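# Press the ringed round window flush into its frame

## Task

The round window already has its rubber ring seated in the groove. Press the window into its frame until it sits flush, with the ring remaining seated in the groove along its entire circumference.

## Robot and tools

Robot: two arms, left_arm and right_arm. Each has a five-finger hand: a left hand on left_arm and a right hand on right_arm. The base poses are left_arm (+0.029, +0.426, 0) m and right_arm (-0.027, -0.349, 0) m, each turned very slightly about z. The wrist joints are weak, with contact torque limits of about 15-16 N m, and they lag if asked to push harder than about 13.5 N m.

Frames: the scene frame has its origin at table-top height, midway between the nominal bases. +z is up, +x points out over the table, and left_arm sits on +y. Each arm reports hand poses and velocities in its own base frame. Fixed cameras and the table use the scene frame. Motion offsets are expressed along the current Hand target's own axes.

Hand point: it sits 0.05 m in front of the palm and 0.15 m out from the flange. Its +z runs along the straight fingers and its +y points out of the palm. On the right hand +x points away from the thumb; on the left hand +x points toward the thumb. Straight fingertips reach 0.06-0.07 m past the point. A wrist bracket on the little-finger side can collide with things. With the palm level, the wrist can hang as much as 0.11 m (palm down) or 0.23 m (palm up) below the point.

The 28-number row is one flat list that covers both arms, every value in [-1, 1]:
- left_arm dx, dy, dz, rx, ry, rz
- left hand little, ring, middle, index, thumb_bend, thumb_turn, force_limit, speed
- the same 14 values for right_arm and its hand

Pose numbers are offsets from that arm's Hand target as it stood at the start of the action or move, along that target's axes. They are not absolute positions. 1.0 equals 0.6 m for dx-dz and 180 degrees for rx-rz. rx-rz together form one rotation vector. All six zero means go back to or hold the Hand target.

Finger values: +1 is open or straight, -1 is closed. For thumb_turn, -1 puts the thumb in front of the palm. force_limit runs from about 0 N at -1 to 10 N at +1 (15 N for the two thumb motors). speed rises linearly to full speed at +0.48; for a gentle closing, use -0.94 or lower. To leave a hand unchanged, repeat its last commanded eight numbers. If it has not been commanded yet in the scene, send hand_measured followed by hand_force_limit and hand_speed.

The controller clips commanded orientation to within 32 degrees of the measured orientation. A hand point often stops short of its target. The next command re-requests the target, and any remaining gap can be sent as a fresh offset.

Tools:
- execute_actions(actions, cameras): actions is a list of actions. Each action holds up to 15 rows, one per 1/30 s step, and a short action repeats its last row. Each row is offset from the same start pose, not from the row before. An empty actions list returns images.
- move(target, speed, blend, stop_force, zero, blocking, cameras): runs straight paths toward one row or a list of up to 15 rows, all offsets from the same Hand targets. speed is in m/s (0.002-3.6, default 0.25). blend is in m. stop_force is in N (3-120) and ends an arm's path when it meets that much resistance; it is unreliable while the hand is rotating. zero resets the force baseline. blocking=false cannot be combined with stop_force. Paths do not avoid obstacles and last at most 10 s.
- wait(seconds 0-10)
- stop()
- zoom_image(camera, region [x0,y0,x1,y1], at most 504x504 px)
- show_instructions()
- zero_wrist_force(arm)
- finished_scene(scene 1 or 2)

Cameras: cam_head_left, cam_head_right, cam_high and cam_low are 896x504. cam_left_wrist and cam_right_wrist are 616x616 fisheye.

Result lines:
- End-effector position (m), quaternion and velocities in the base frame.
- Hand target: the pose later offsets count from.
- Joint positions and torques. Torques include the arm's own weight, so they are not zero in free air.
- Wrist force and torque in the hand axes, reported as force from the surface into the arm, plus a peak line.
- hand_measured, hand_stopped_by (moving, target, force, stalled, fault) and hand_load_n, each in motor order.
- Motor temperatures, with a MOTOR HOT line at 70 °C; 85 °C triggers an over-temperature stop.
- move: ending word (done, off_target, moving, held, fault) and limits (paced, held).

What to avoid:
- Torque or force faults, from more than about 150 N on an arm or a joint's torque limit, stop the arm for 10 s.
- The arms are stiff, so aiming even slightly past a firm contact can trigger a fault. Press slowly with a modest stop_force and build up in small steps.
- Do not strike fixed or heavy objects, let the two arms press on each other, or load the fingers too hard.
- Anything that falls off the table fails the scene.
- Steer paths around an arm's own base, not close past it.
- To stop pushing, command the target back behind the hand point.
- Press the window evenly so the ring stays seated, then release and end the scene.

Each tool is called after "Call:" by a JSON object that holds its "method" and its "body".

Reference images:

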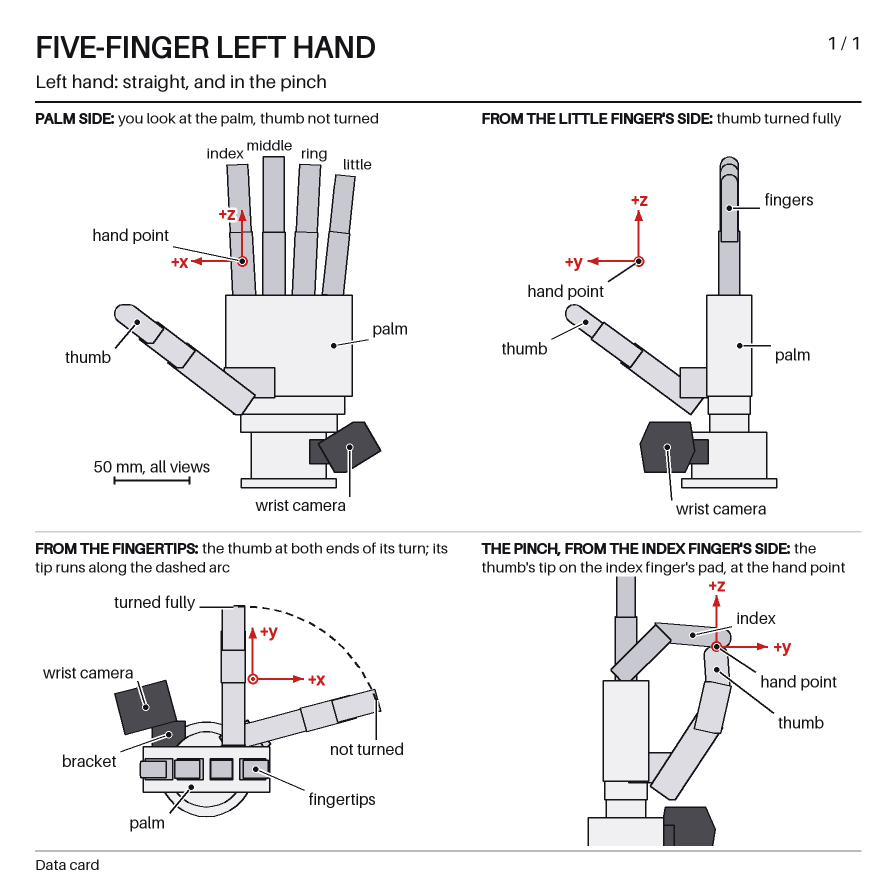

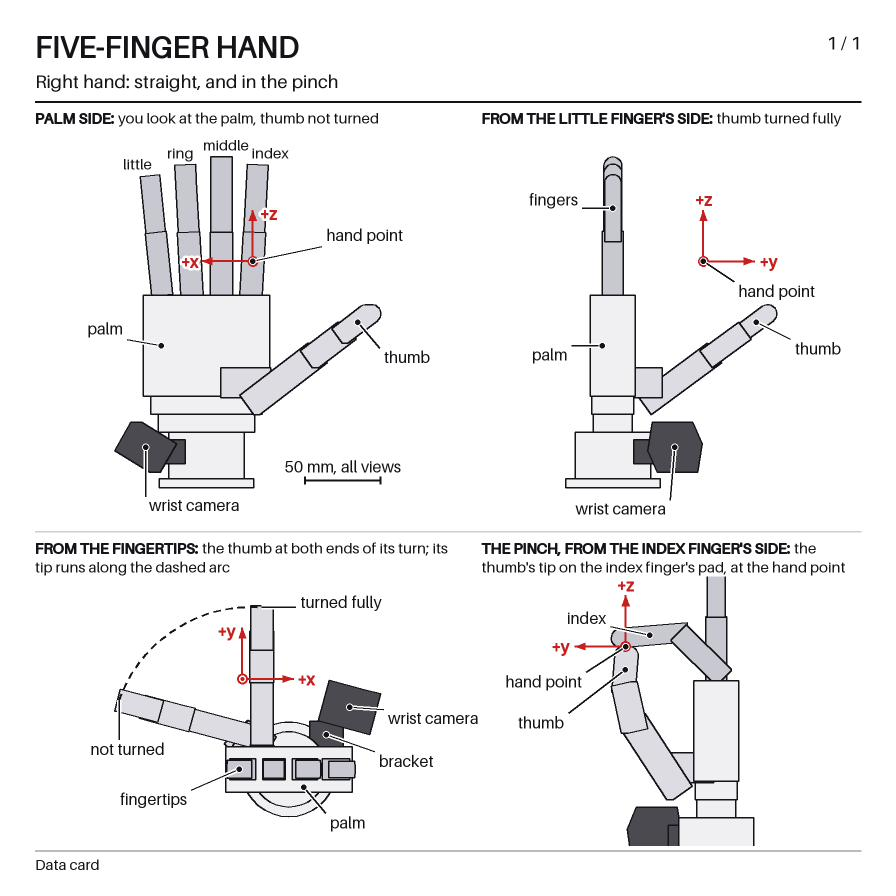

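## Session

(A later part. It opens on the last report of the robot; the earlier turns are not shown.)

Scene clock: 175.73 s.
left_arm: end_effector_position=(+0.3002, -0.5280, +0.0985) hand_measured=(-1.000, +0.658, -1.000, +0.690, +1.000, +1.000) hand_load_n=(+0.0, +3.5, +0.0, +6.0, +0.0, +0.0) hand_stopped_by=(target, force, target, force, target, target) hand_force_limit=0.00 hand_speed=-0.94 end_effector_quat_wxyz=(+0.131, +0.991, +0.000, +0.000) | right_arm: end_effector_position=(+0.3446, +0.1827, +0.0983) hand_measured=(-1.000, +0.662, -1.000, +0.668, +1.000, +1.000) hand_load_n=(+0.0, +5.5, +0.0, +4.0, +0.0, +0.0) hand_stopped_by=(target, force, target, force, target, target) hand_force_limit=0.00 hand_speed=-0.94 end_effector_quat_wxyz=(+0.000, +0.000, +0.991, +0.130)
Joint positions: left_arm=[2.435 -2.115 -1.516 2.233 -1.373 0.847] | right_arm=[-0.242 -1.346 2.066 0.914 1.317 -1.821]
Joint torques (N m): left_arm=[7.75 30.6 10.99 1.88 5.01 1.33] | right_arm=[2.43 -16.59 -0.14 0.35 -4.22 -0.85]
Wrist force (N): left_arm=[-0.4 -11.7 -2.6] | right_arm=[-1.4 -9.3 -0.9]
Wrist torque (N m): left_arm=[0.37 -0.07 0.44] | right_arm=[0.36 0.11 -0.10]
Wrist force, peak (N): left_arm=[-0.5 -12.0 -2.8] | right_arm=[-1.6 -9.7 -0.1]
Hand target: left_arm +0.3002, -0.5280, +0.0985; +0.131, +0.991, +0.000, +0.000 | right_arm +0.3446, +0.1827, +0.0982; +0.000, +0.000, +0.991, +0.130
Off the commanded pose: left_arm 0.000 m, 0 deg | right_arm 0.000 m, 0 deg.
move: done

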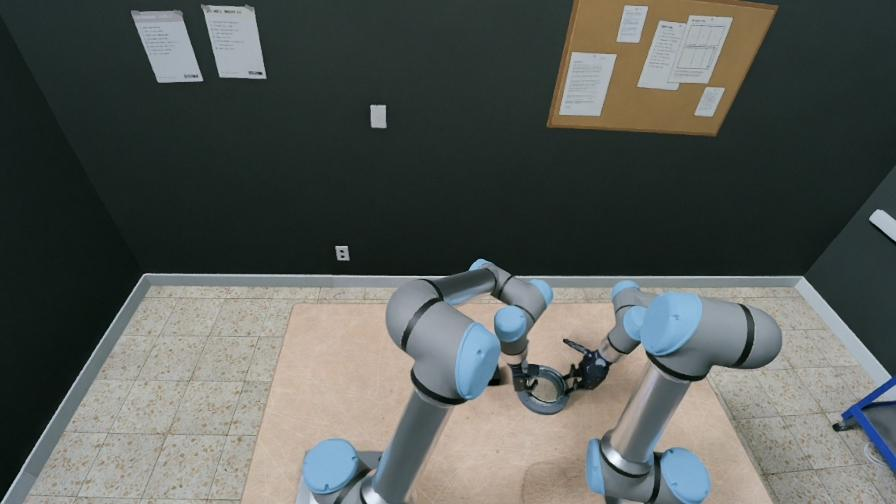

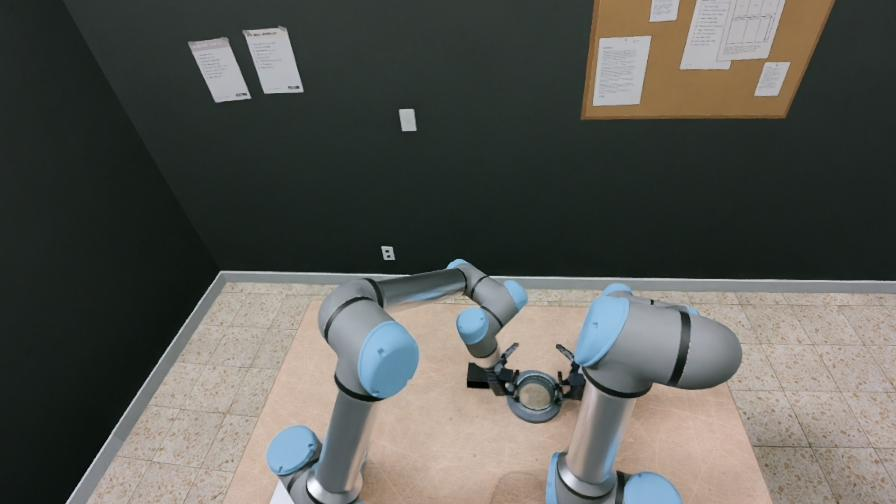

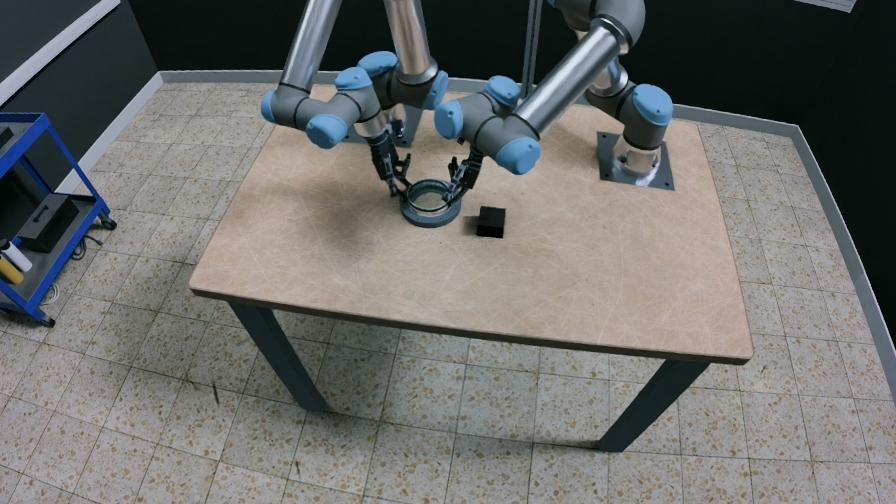

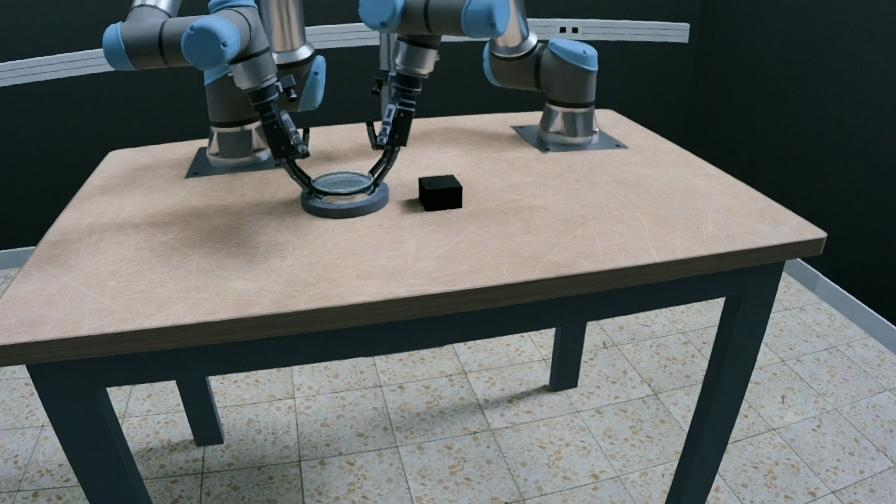

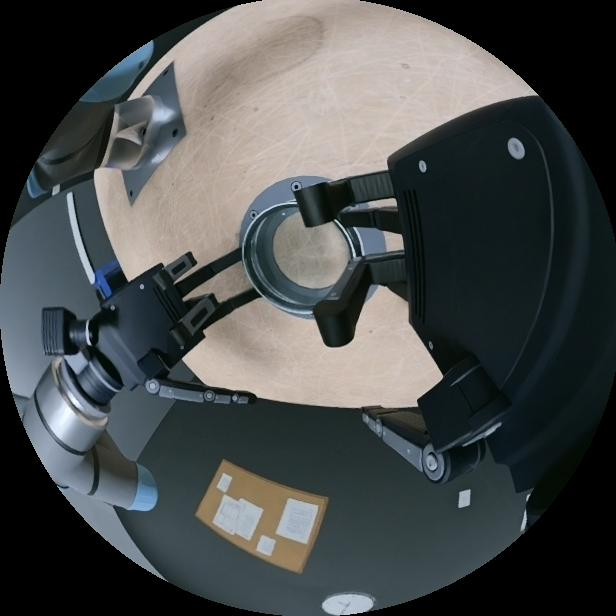

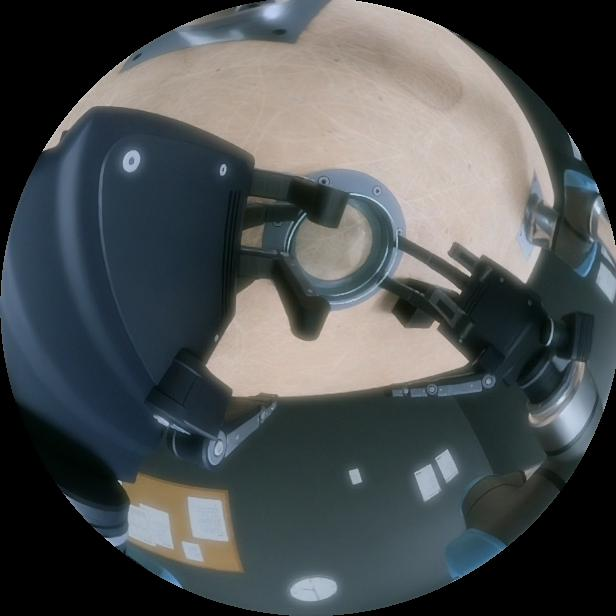

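Call:
{"method": "move", "body": {"target": [0.0017,-0.0061,0.0035,0,0,0,-1,0.5,-1,0.5,1,1,0,-0.94, -0.0016,0.0035,0.0061,0,0,0,-1,0.5,-1,0.5,1,1,0,-0.94], "speed": 0.03, "cameras": ["cam_high","cam_low","cam_left_wrist","cam_right_wrist","cam_head_right","cam_head_left"]}}

Call:
{"method": "zoom_image", "body": {"camera": "cam_high", "region": [400, 170, 470, 230]}}

Call:
{"method": "zoom_image", "body": {"camera": "cam_low", "region": [300, 155, 390, 220]}}

Call:
{"method": "zoom_image", "body": {"camera": "cam_head_left", "region": [510, 350, 580, 420]}}

Call:
{"method": "zoom_image", "body": {"camera": "cam_left_wrist", "region": [230, 170, 390, 330]}}

Call:
{"method": "zoom_image", "body": {"camera": "cam_right_wrist", "region": [250, 160, 410, 320]}}

Scene clock: 200.97 s.
left_arm: end_effector_position=(+0.3012, -0.5251, +0.0955) hand_measured=(-1.000, +0.658, -1.000, +0.690, +1.000, +1.000) hand_load_n=(+0.0, +5.0, +0.0, +4.0, +0.0, +0.0) hand_stopped_by=(target, force, target, force, target, target) hand_force_limit=0.00 hand_speed=-0.94 end_effector_quat_wxyz=(+0.131, +0.991, +0.000, +0.000) | right_arm: end_effector_position=(+0.3456, +0.1856, +0.0953) hand_measured=(-1.000, +0.662, -1.000, +0.668, +1.000, +1.000) hand_load_n=(+0.0, +3.5, +0.0, +5.0, +0.0, +0.0) hand_stopped_by=(target, force, target, force, target, target) hand_force_limit=0.00 hand_speed=-0.94 end_effector_quat_wxyz=(+0.000, +0.000, +0.991, +0.130)
Joint positions: left_arm=[2.441 -2.114 -1.526 2.241 -1.372 0.853] | right_arm=[-0.231 -1.338 2.064 0.905 1.316 -1.81]
Joint torques (N m): left_arm=[12.22 59.32 9.06 1.67 4.86 1.5] | right_arm=[10.87 -13.87 -24.5 0.43 -4.91 1.84]
Wrist force (N): left_arm=[-1.3 -10.2 -2.0] | right_arm=[-2.2 -8.1 -0.8]
Wrist torque (N m): left_arm=[0.38 -0.09 0.44] | right_arm=[0.36 0.08 -0.05]
Wrist force, peak (N): left_arm=[-0.7 -11.9 -2.5] | right_arm=[-1.4 -9.7 -0.5]
Hand target: left_arm +0.3012, -0.5250, +0.0955; +0.131, +0.991, +0.000, +0.000 | right_arm +0.3456, +0.1857, +0.0952; +0.000, +0.000, +0.991, +0.130
Off the commanded pose: left_arm 0.000 m, 0 deg | right_arm 0.000 m, 0 deg.
move: done

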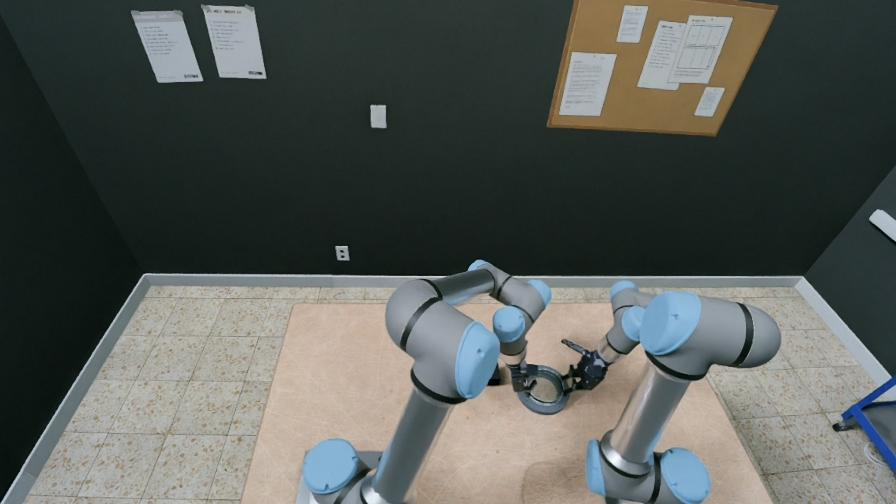

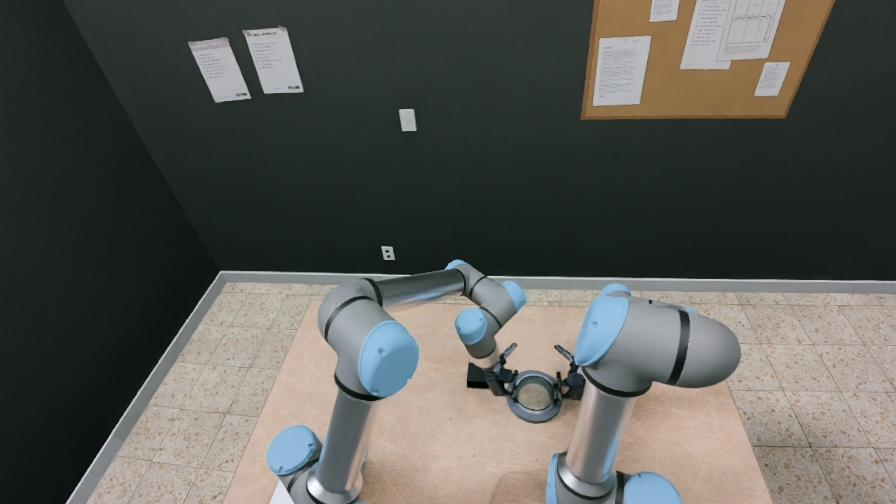

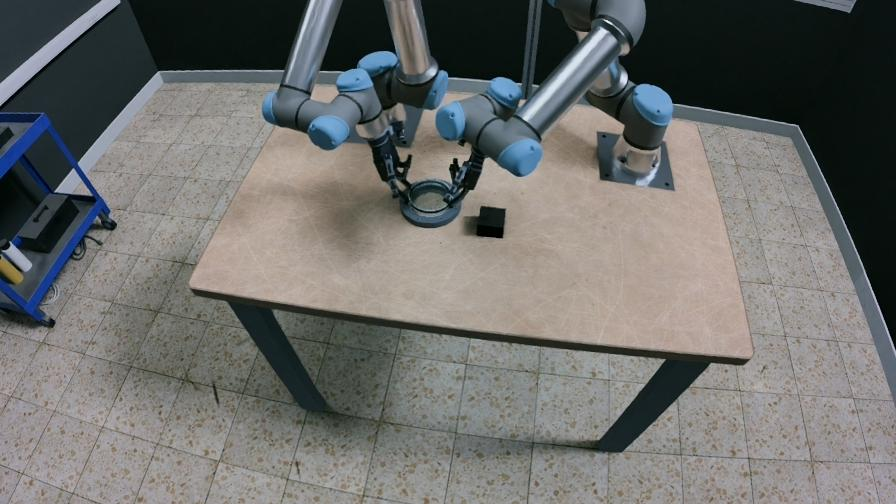

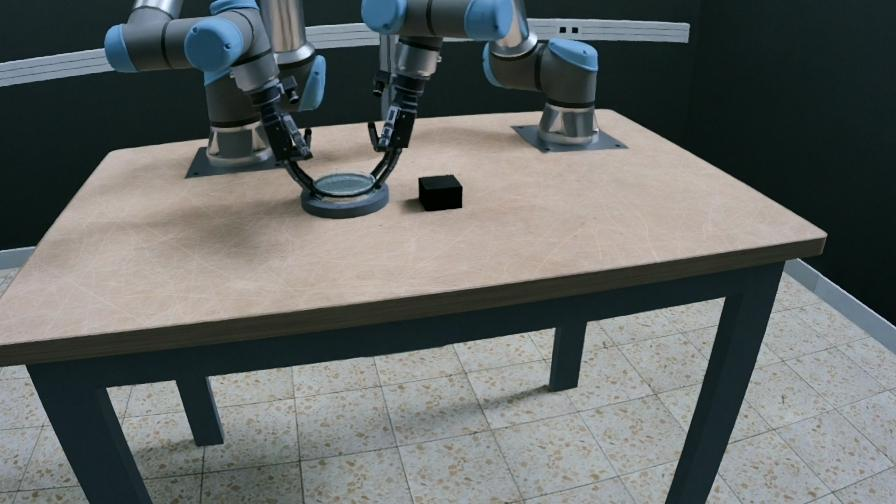

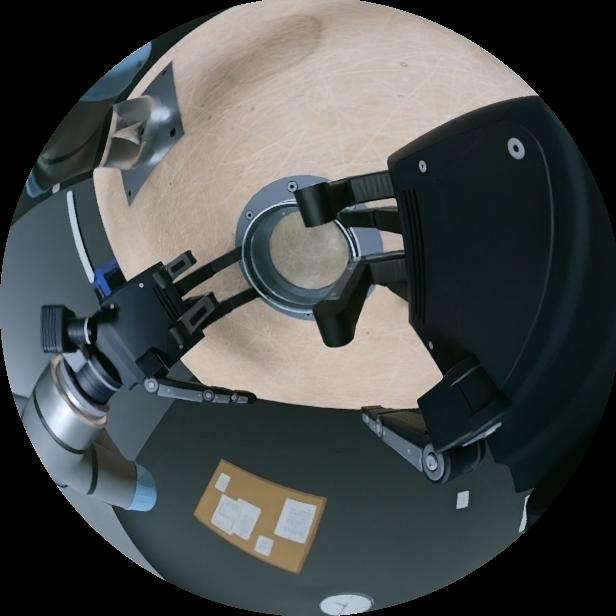

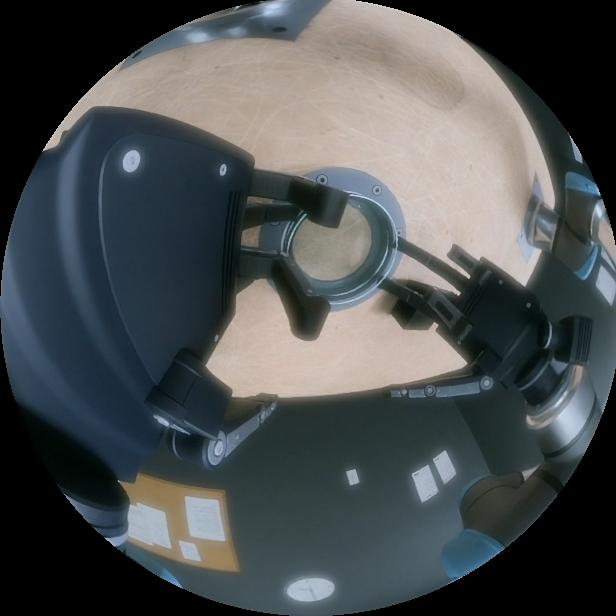

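Scaled by 7.200 from the camera's 896x504 image, which has a finer 1280x720 frame.

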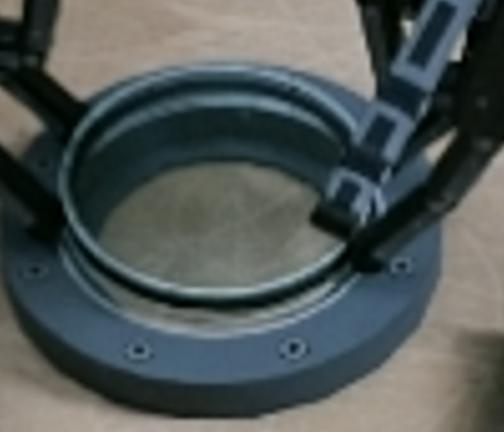

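Scaled by 5.600 from the camera's 896x504 image, which has a finer 1280x720 frame.

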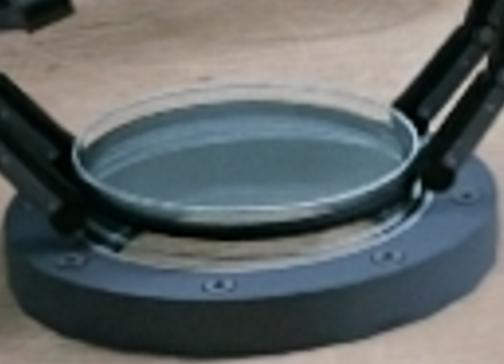

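Scaled by 7.200 from the camera's 896x504 image, which has a finer 1280x720 frame.

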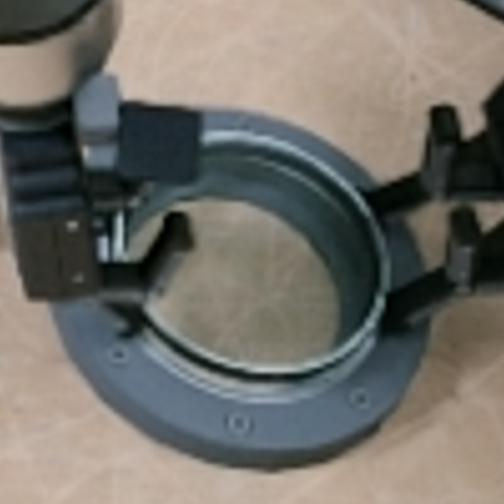

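Scaled by 3.150 from the camera's 616x616 image, which has a finer 880x880 frame.

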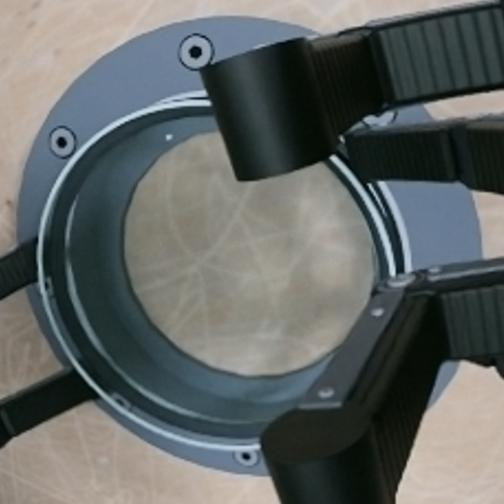

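Scaled by 3.150 from the camera's 616x616 image, which has a finer 880x880 frame.

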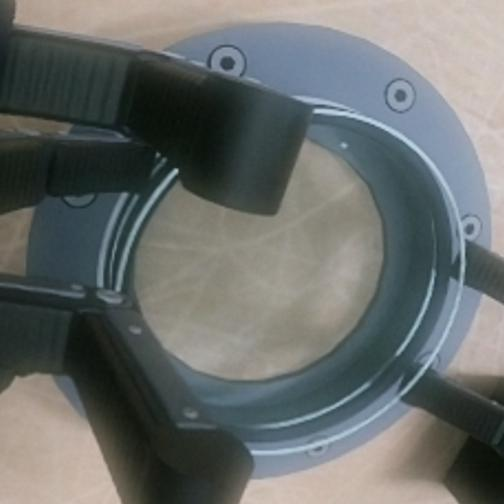

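Call:
{"method": "move", "body": {"target": [0.0033,-0.0017,0.0064,0,0,0,-1,0.5,-1,0.5,1,1,0,-0.94, -0.0033,-0.0017,0.0064,0,0,0,-1,0.5,-1,0.5,1,1,0,-0.94], "speed": 0.01, "stop_force": 4, "cameras": ["cam_high","cam_low","cam_left_wrist","cam_right_wrist","cam_head_right"]}}

Call:
{"method": "zoom_image", "body": {"camera": "cam_high", "region": [400, 170, 470, 230]}}

Call:
{"method": "zoom_image", "body": {"camera": "cam_low", "region": [300, 155, 390, 220]}}

Call:
{"method": "zoom_image", "body": {"camera": "cam_head_right", "region": [500, 360, 570, 430]}}

Call:
{"method": "zoom_image", "body": {"camera": "cam_left_wrist", "region": [230, 170, 390, 330]}}

Scene clock: 212.23 s.
left_arm: end_effector_position=(+0.3032, -0.5250, +0.0915) hand_measured=(-1.000, +0.658, -1.000, +0.690, +1.000, +1.000) hand_load_n=(+0.0, +5.0, +0.0, +3.5, +0.0, +0.0) hand_stopped_by=(target, force, target, force, target, target) hand_force_limit=0.00 hand_speed=-0.94 end_effector_quat_wxyz=(+0.131, +0.991, +0.000, +0.000) | right_arm: end_effector_position=(+0.3476, +0.1857, +0.0913) hand_measured=(-1.000, +0.662, -1.000, +0.668, +1.000, +1.000) hand_load_n=(+0.0, +3.5, +0.0, +5.0, +0.0, +0.0) hand_stopped_by=(target, force, target, force, target, target) hand_force_limit=0.00 hand_speed=-0.94 end_effector_quat_wxyz=(+0.000, +0.000, +0.991, +0.130)
Joint positions: left_arm=[2.444 -2.121 -1.527 2.248 -1.371 0.856] | right_arm=[-0.23 -1.326 2.063 0.895 1.316 -1.808]
Joint torques (N m): left_arm=[10.58 30.74 9.53 1.79 4.96 1.6] | right_arm=[10.92 -14.74 -24.4 0.22 -4.86 1.94]
Wrist force (N): left_arm=[-1.2 -10.6 -1.8] | right_arm=[-2.3 -8.3 -0.3]
Wrist torque (N m): left_arm=[0.30 -0.16 0.48] | right_arm=[0.32 0.06 -0.06]
Wrist force, peak (N): left_arm=[-1.5 -10.7 -2.6] | right_arm=[-2.2 -8.7 -0.3]
Hand target: left_arm +0.3032, -0.5250, +0.0915; +0.131, +0.991, +0.000, +0.000 | right_arm +0.3476, +0.1857, +0.0913; +0.000, +0.000, +0.991, +0.130
Off the commanded pose: left_arm 0.000 m, 0 deg | right_arm 0.000 m, 0 deg.
move: done
Images, in order (width x height): cam_head_right 896x504, cam_high 896x504, cam_low 896x504, cam_left_wrist 616x616, cam_right_wrist 616x616.

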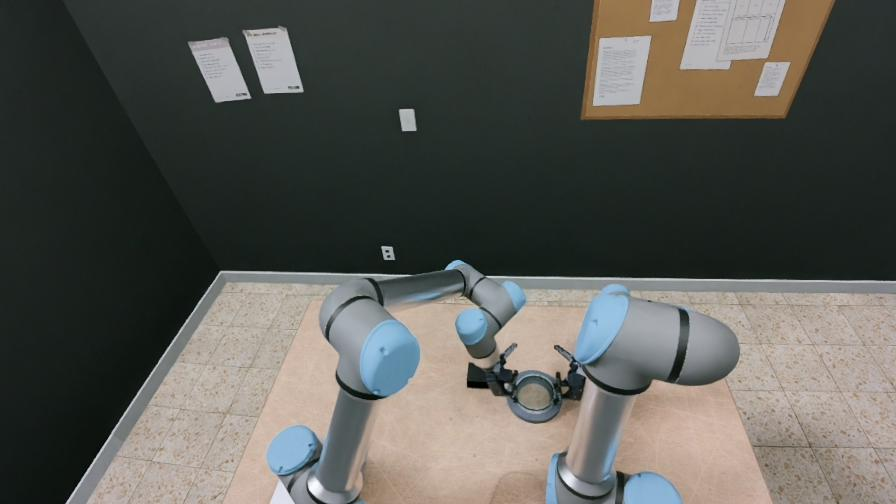

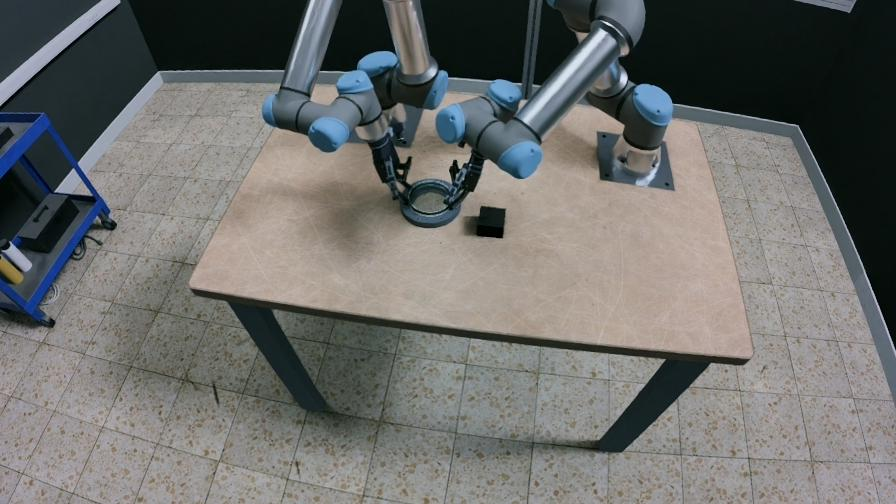

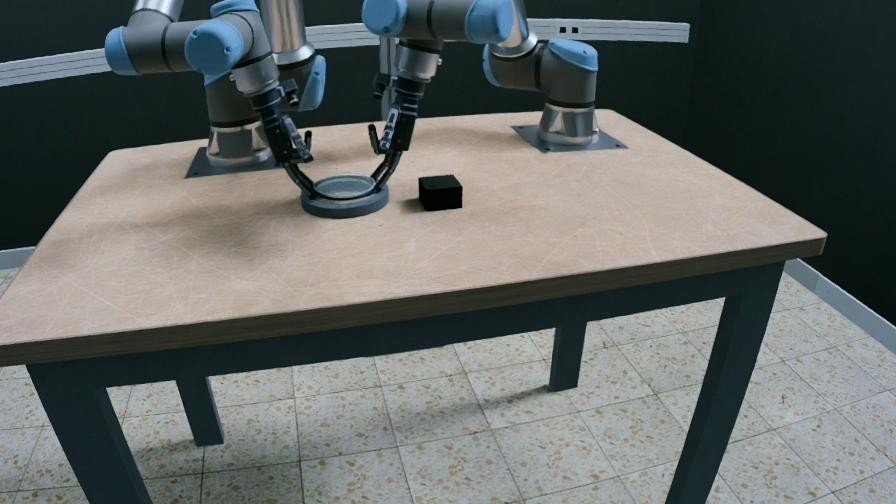

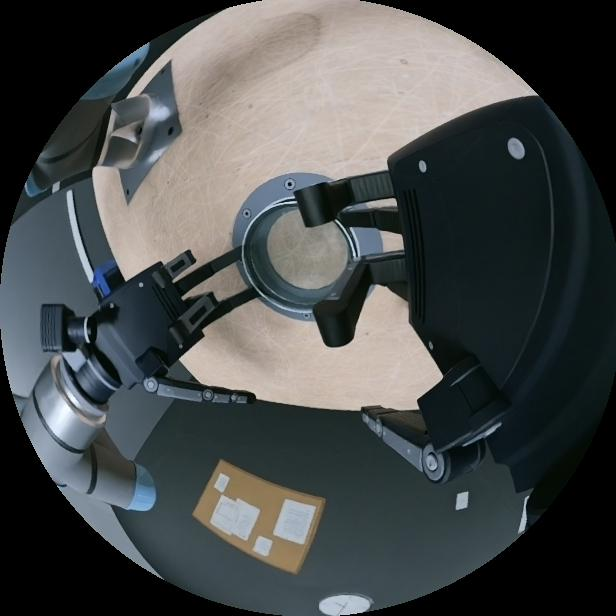

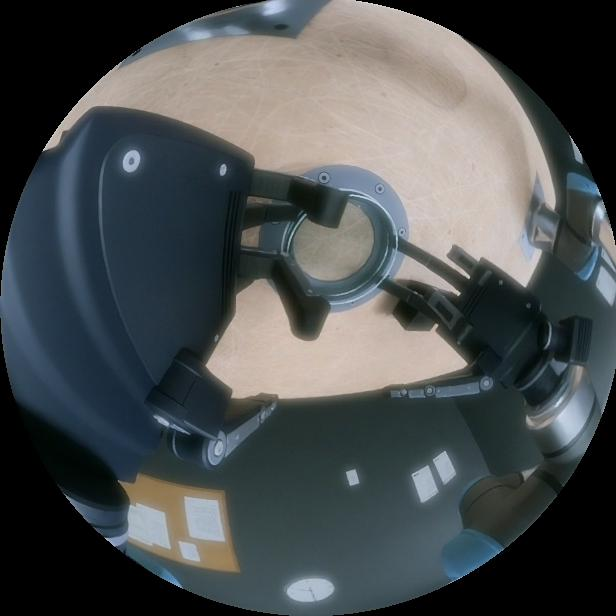

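Scaled by 7.200 from the camera's 896x504 image, which has a finer 1280x720 frame.

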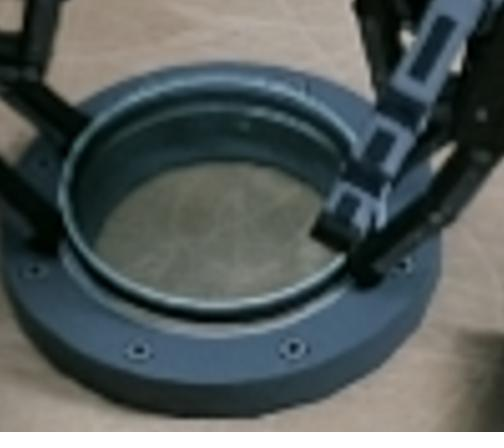

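Scaled by 5.600 from the camera's 896x504 image, which has a finer 1280x720 frame.

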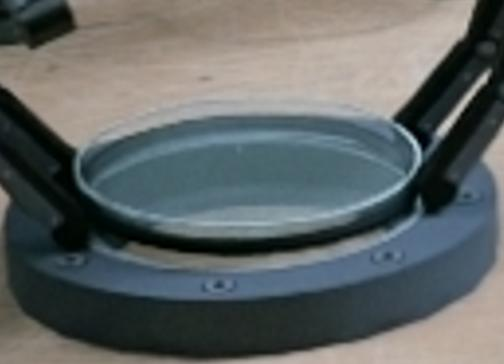

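Scaled by 7.200 from the camera's 896x504 image, which has a finer 1280x720 frame.

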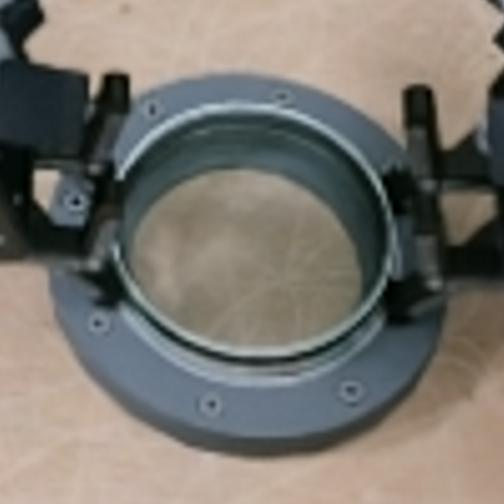

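Scaled by 3.150 from the camera's 616x616 image, which has a finer 880x880 frame.

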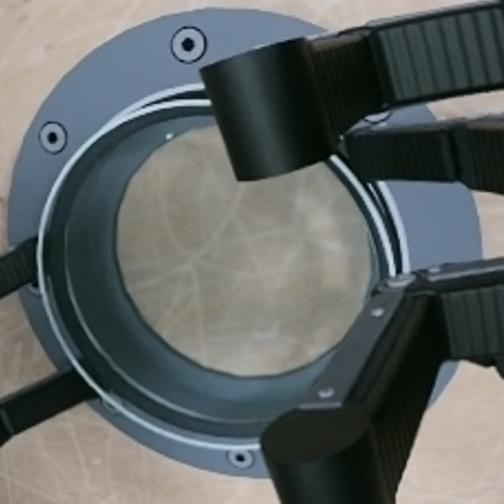

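Call:
{"method": "move", "body": {"target": [0,-0.0013,0.0048,0,0,0,-1,0.5,-1,0.5,1,1,0,-0.94, 0,-0.0013,0.0048,0,0,0,-1,0.5,-1,0.5,1,1,0,-0.94], "speed": 0.01, "stop_force": 4, "cameras": ["cam_high","cam_low","cam_left_wrist","cam_right_wrist","cam_head_right"]}}

Call:
{"method": "zoom_image", "body": {"camera": "cam_high", "region": [400, 170, 470, 230]}}

Call:
{"method": "zoom_image", "body": {"camera": "cam_low", "region": [300, 155, 390, 220]}}

Call:
{"method": "zoom_image", "body": {"camera": "cam_head_right", "region": [500, 360, 570, 430]}}

Call:
{"method": "zoom_image", "body": {"camera": "cam_left_wrist", "region": [230, 170, 390, 330]}}

Call:
{"method": "zoom_image", "body": {"camera": "cam_right_wrist", "region": [250, 160, 410, 320]}}

Scene clock: 218.30 s.
left_arm: end_effector_position=(+0.3032, -0.5250, +0.0896) hand_measured=(-1.000, +0.658, -1.000, +0.690, +1.000, +1.000) hand_load_n=(+0.5, +4.5, +0.0, +2.5, +0.0, +0.0) hand_stopped_by=(target, force, target, force, target, target) hand_force_limit=0.00 hand_speed=-0.94 end_effector_quat_wxyz=(+0.131, +0.991, +0.000, +0.000) | right_arm: end_effector_position=(+0.3477, +0.1857, +0.0905) hand_measured=(-1.000, +0.662, -1.000, +0.668, +1.000, +1.000) hand_load_n=(+0.0, +3.5, +0.0, +4.0, +0.0, +0.0) hand_stopped_by=(target, force, target, force, target, target) hand_force_limit=0.00 hand_speed=-0.94 end_effector_quat_wxyz=(+0.000, +0.000, +0.991, +0.130)
Joint positions: left_arm=[2.444 -2.123 -1.529 2.252 -1.371 0.856] | right_arm=[-0.23 -1.325 2.063 0.892 1.316 -1.808]
Joint torques (N m): left_arm=[4.85 56.58 29.9 -1.41 4.62 1.22] | right_arm=[10.75 -34.43 -23.62 6.21 -4.8 1.61]
Wrist force (N): left_arm=[-1.0 -10.6 -6.7] | right_arm=[-2.1 -8.9 -5.2]
Wrist torque (N m): left_arm=[0.50 -0.06 0.45] | right_arm=[0.51 0.08 -0.06]
Wrist force, peak (N): left_arm=[0.3 -10.2 -9.8] | right_arm=[-3.8 -10.4 -11.5]
Hand target: left_arm +0.3032, -0.5250, +0.0896; +0.131, +0.991, +0.000, +0.000 (not the last commanded pose) | right_arm +0.3477, +0.1857, +0.0905; +0.000, +0.000, +0.991, +0.130 (not the last commanded pose)
Off the commanded pose: left_arm 0.001 m, 0 deg | right_arm 0.002 m, 0 deg.
move: contact (left_arm, right_arm)
Images, in order (width x height): cam_head_right 896x504, cam_high 896x504, cam_low 896x504, cam_left_wrist 616x616, cam_right_wrist 616x616.

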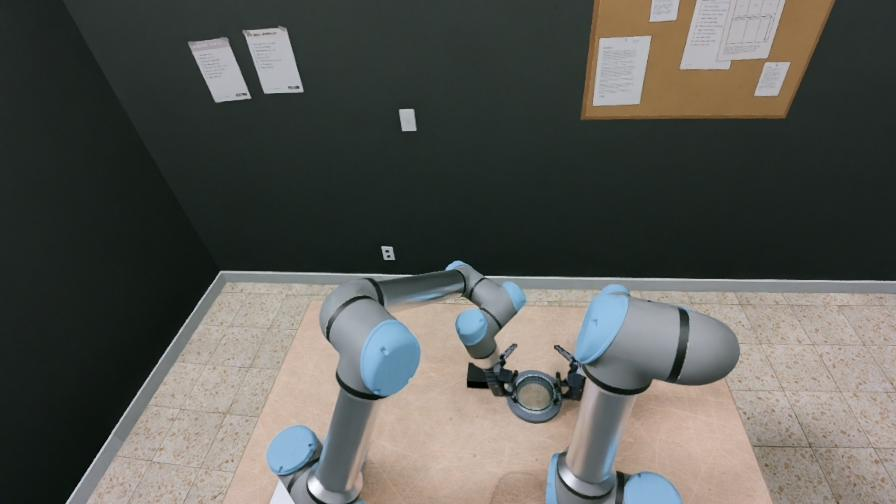

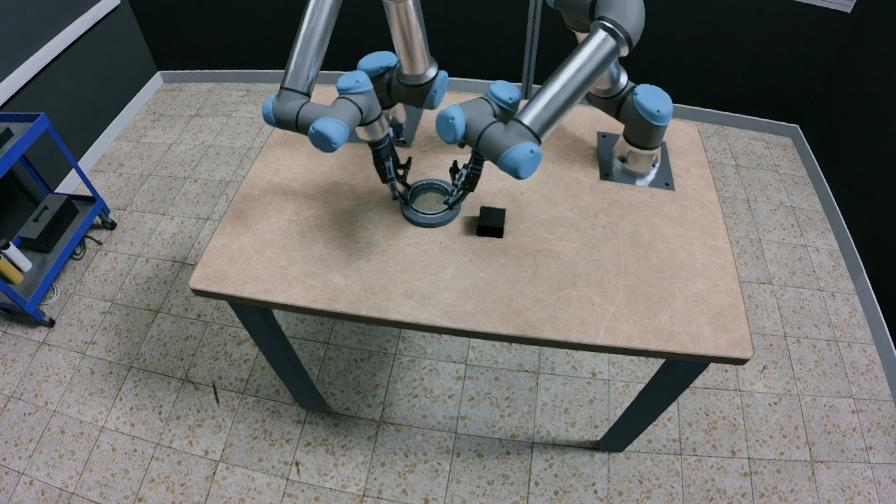

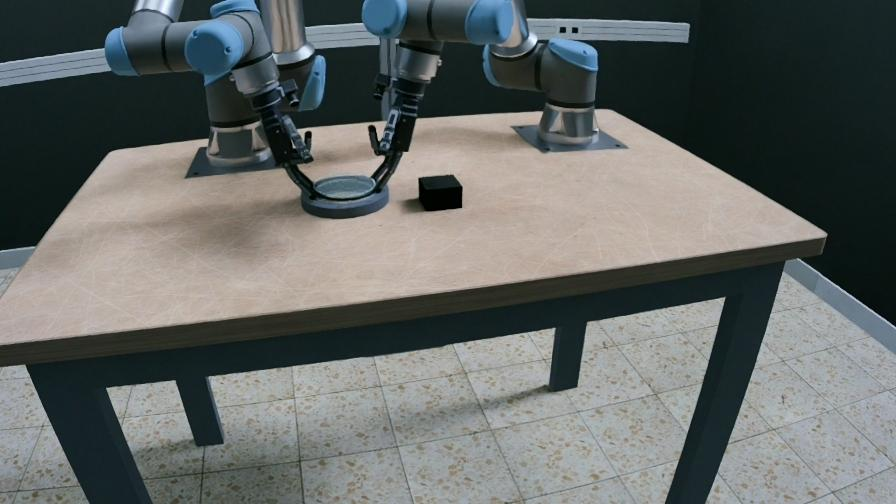

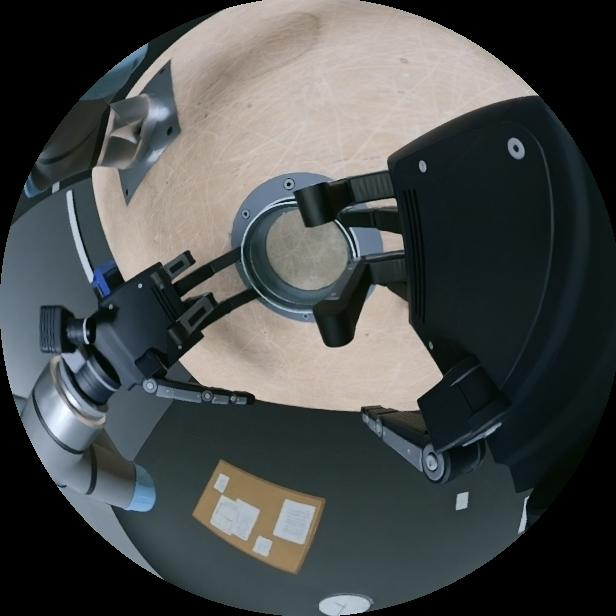

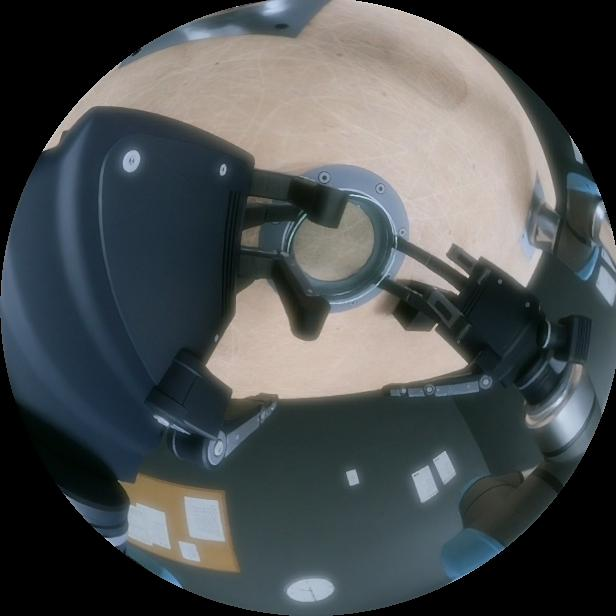

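Scaled by 7.200 from the camera's 896x504 image, which has a finer 1280x720 frame.

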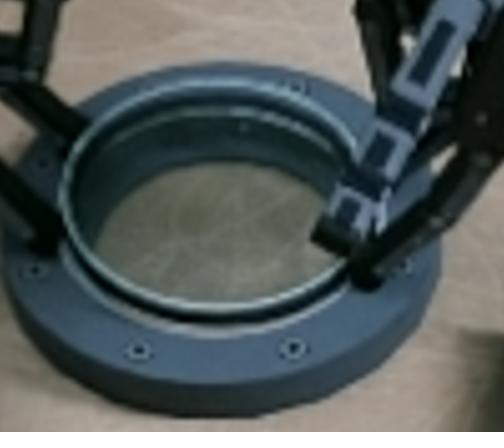

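Scaled by 5.600 from the camera's 896x504 image, which has a finer 1280x720 frame.

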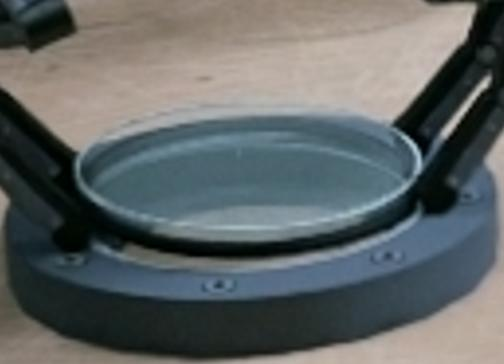

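Scaled by 7.200 from the camera's 896x504 image, which has a finer 1280x720 frame.

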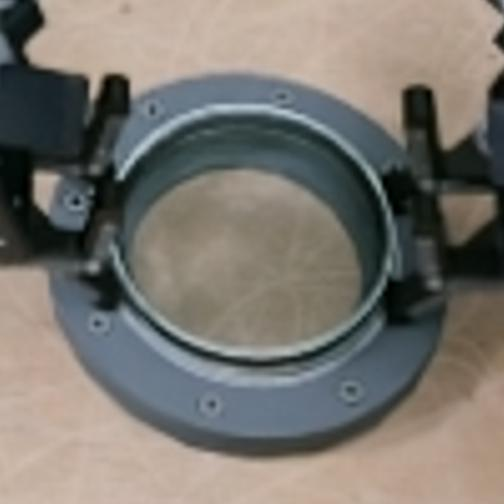

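Scaled by 3.150 from the camera's 616x616 image, which has a finer 880x880 frame.

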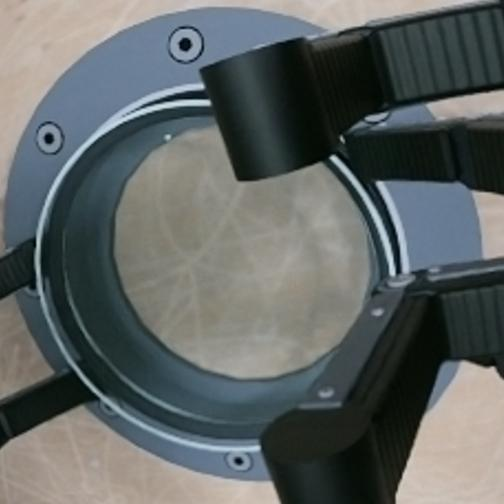

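Scaled by 3.150 from the camera's 616x616 image, which has a finer 880x880 frame.

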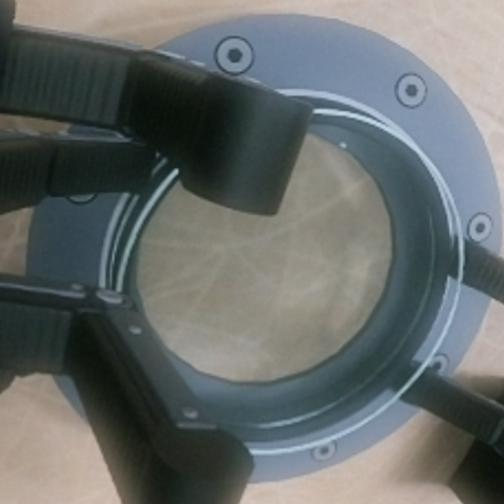

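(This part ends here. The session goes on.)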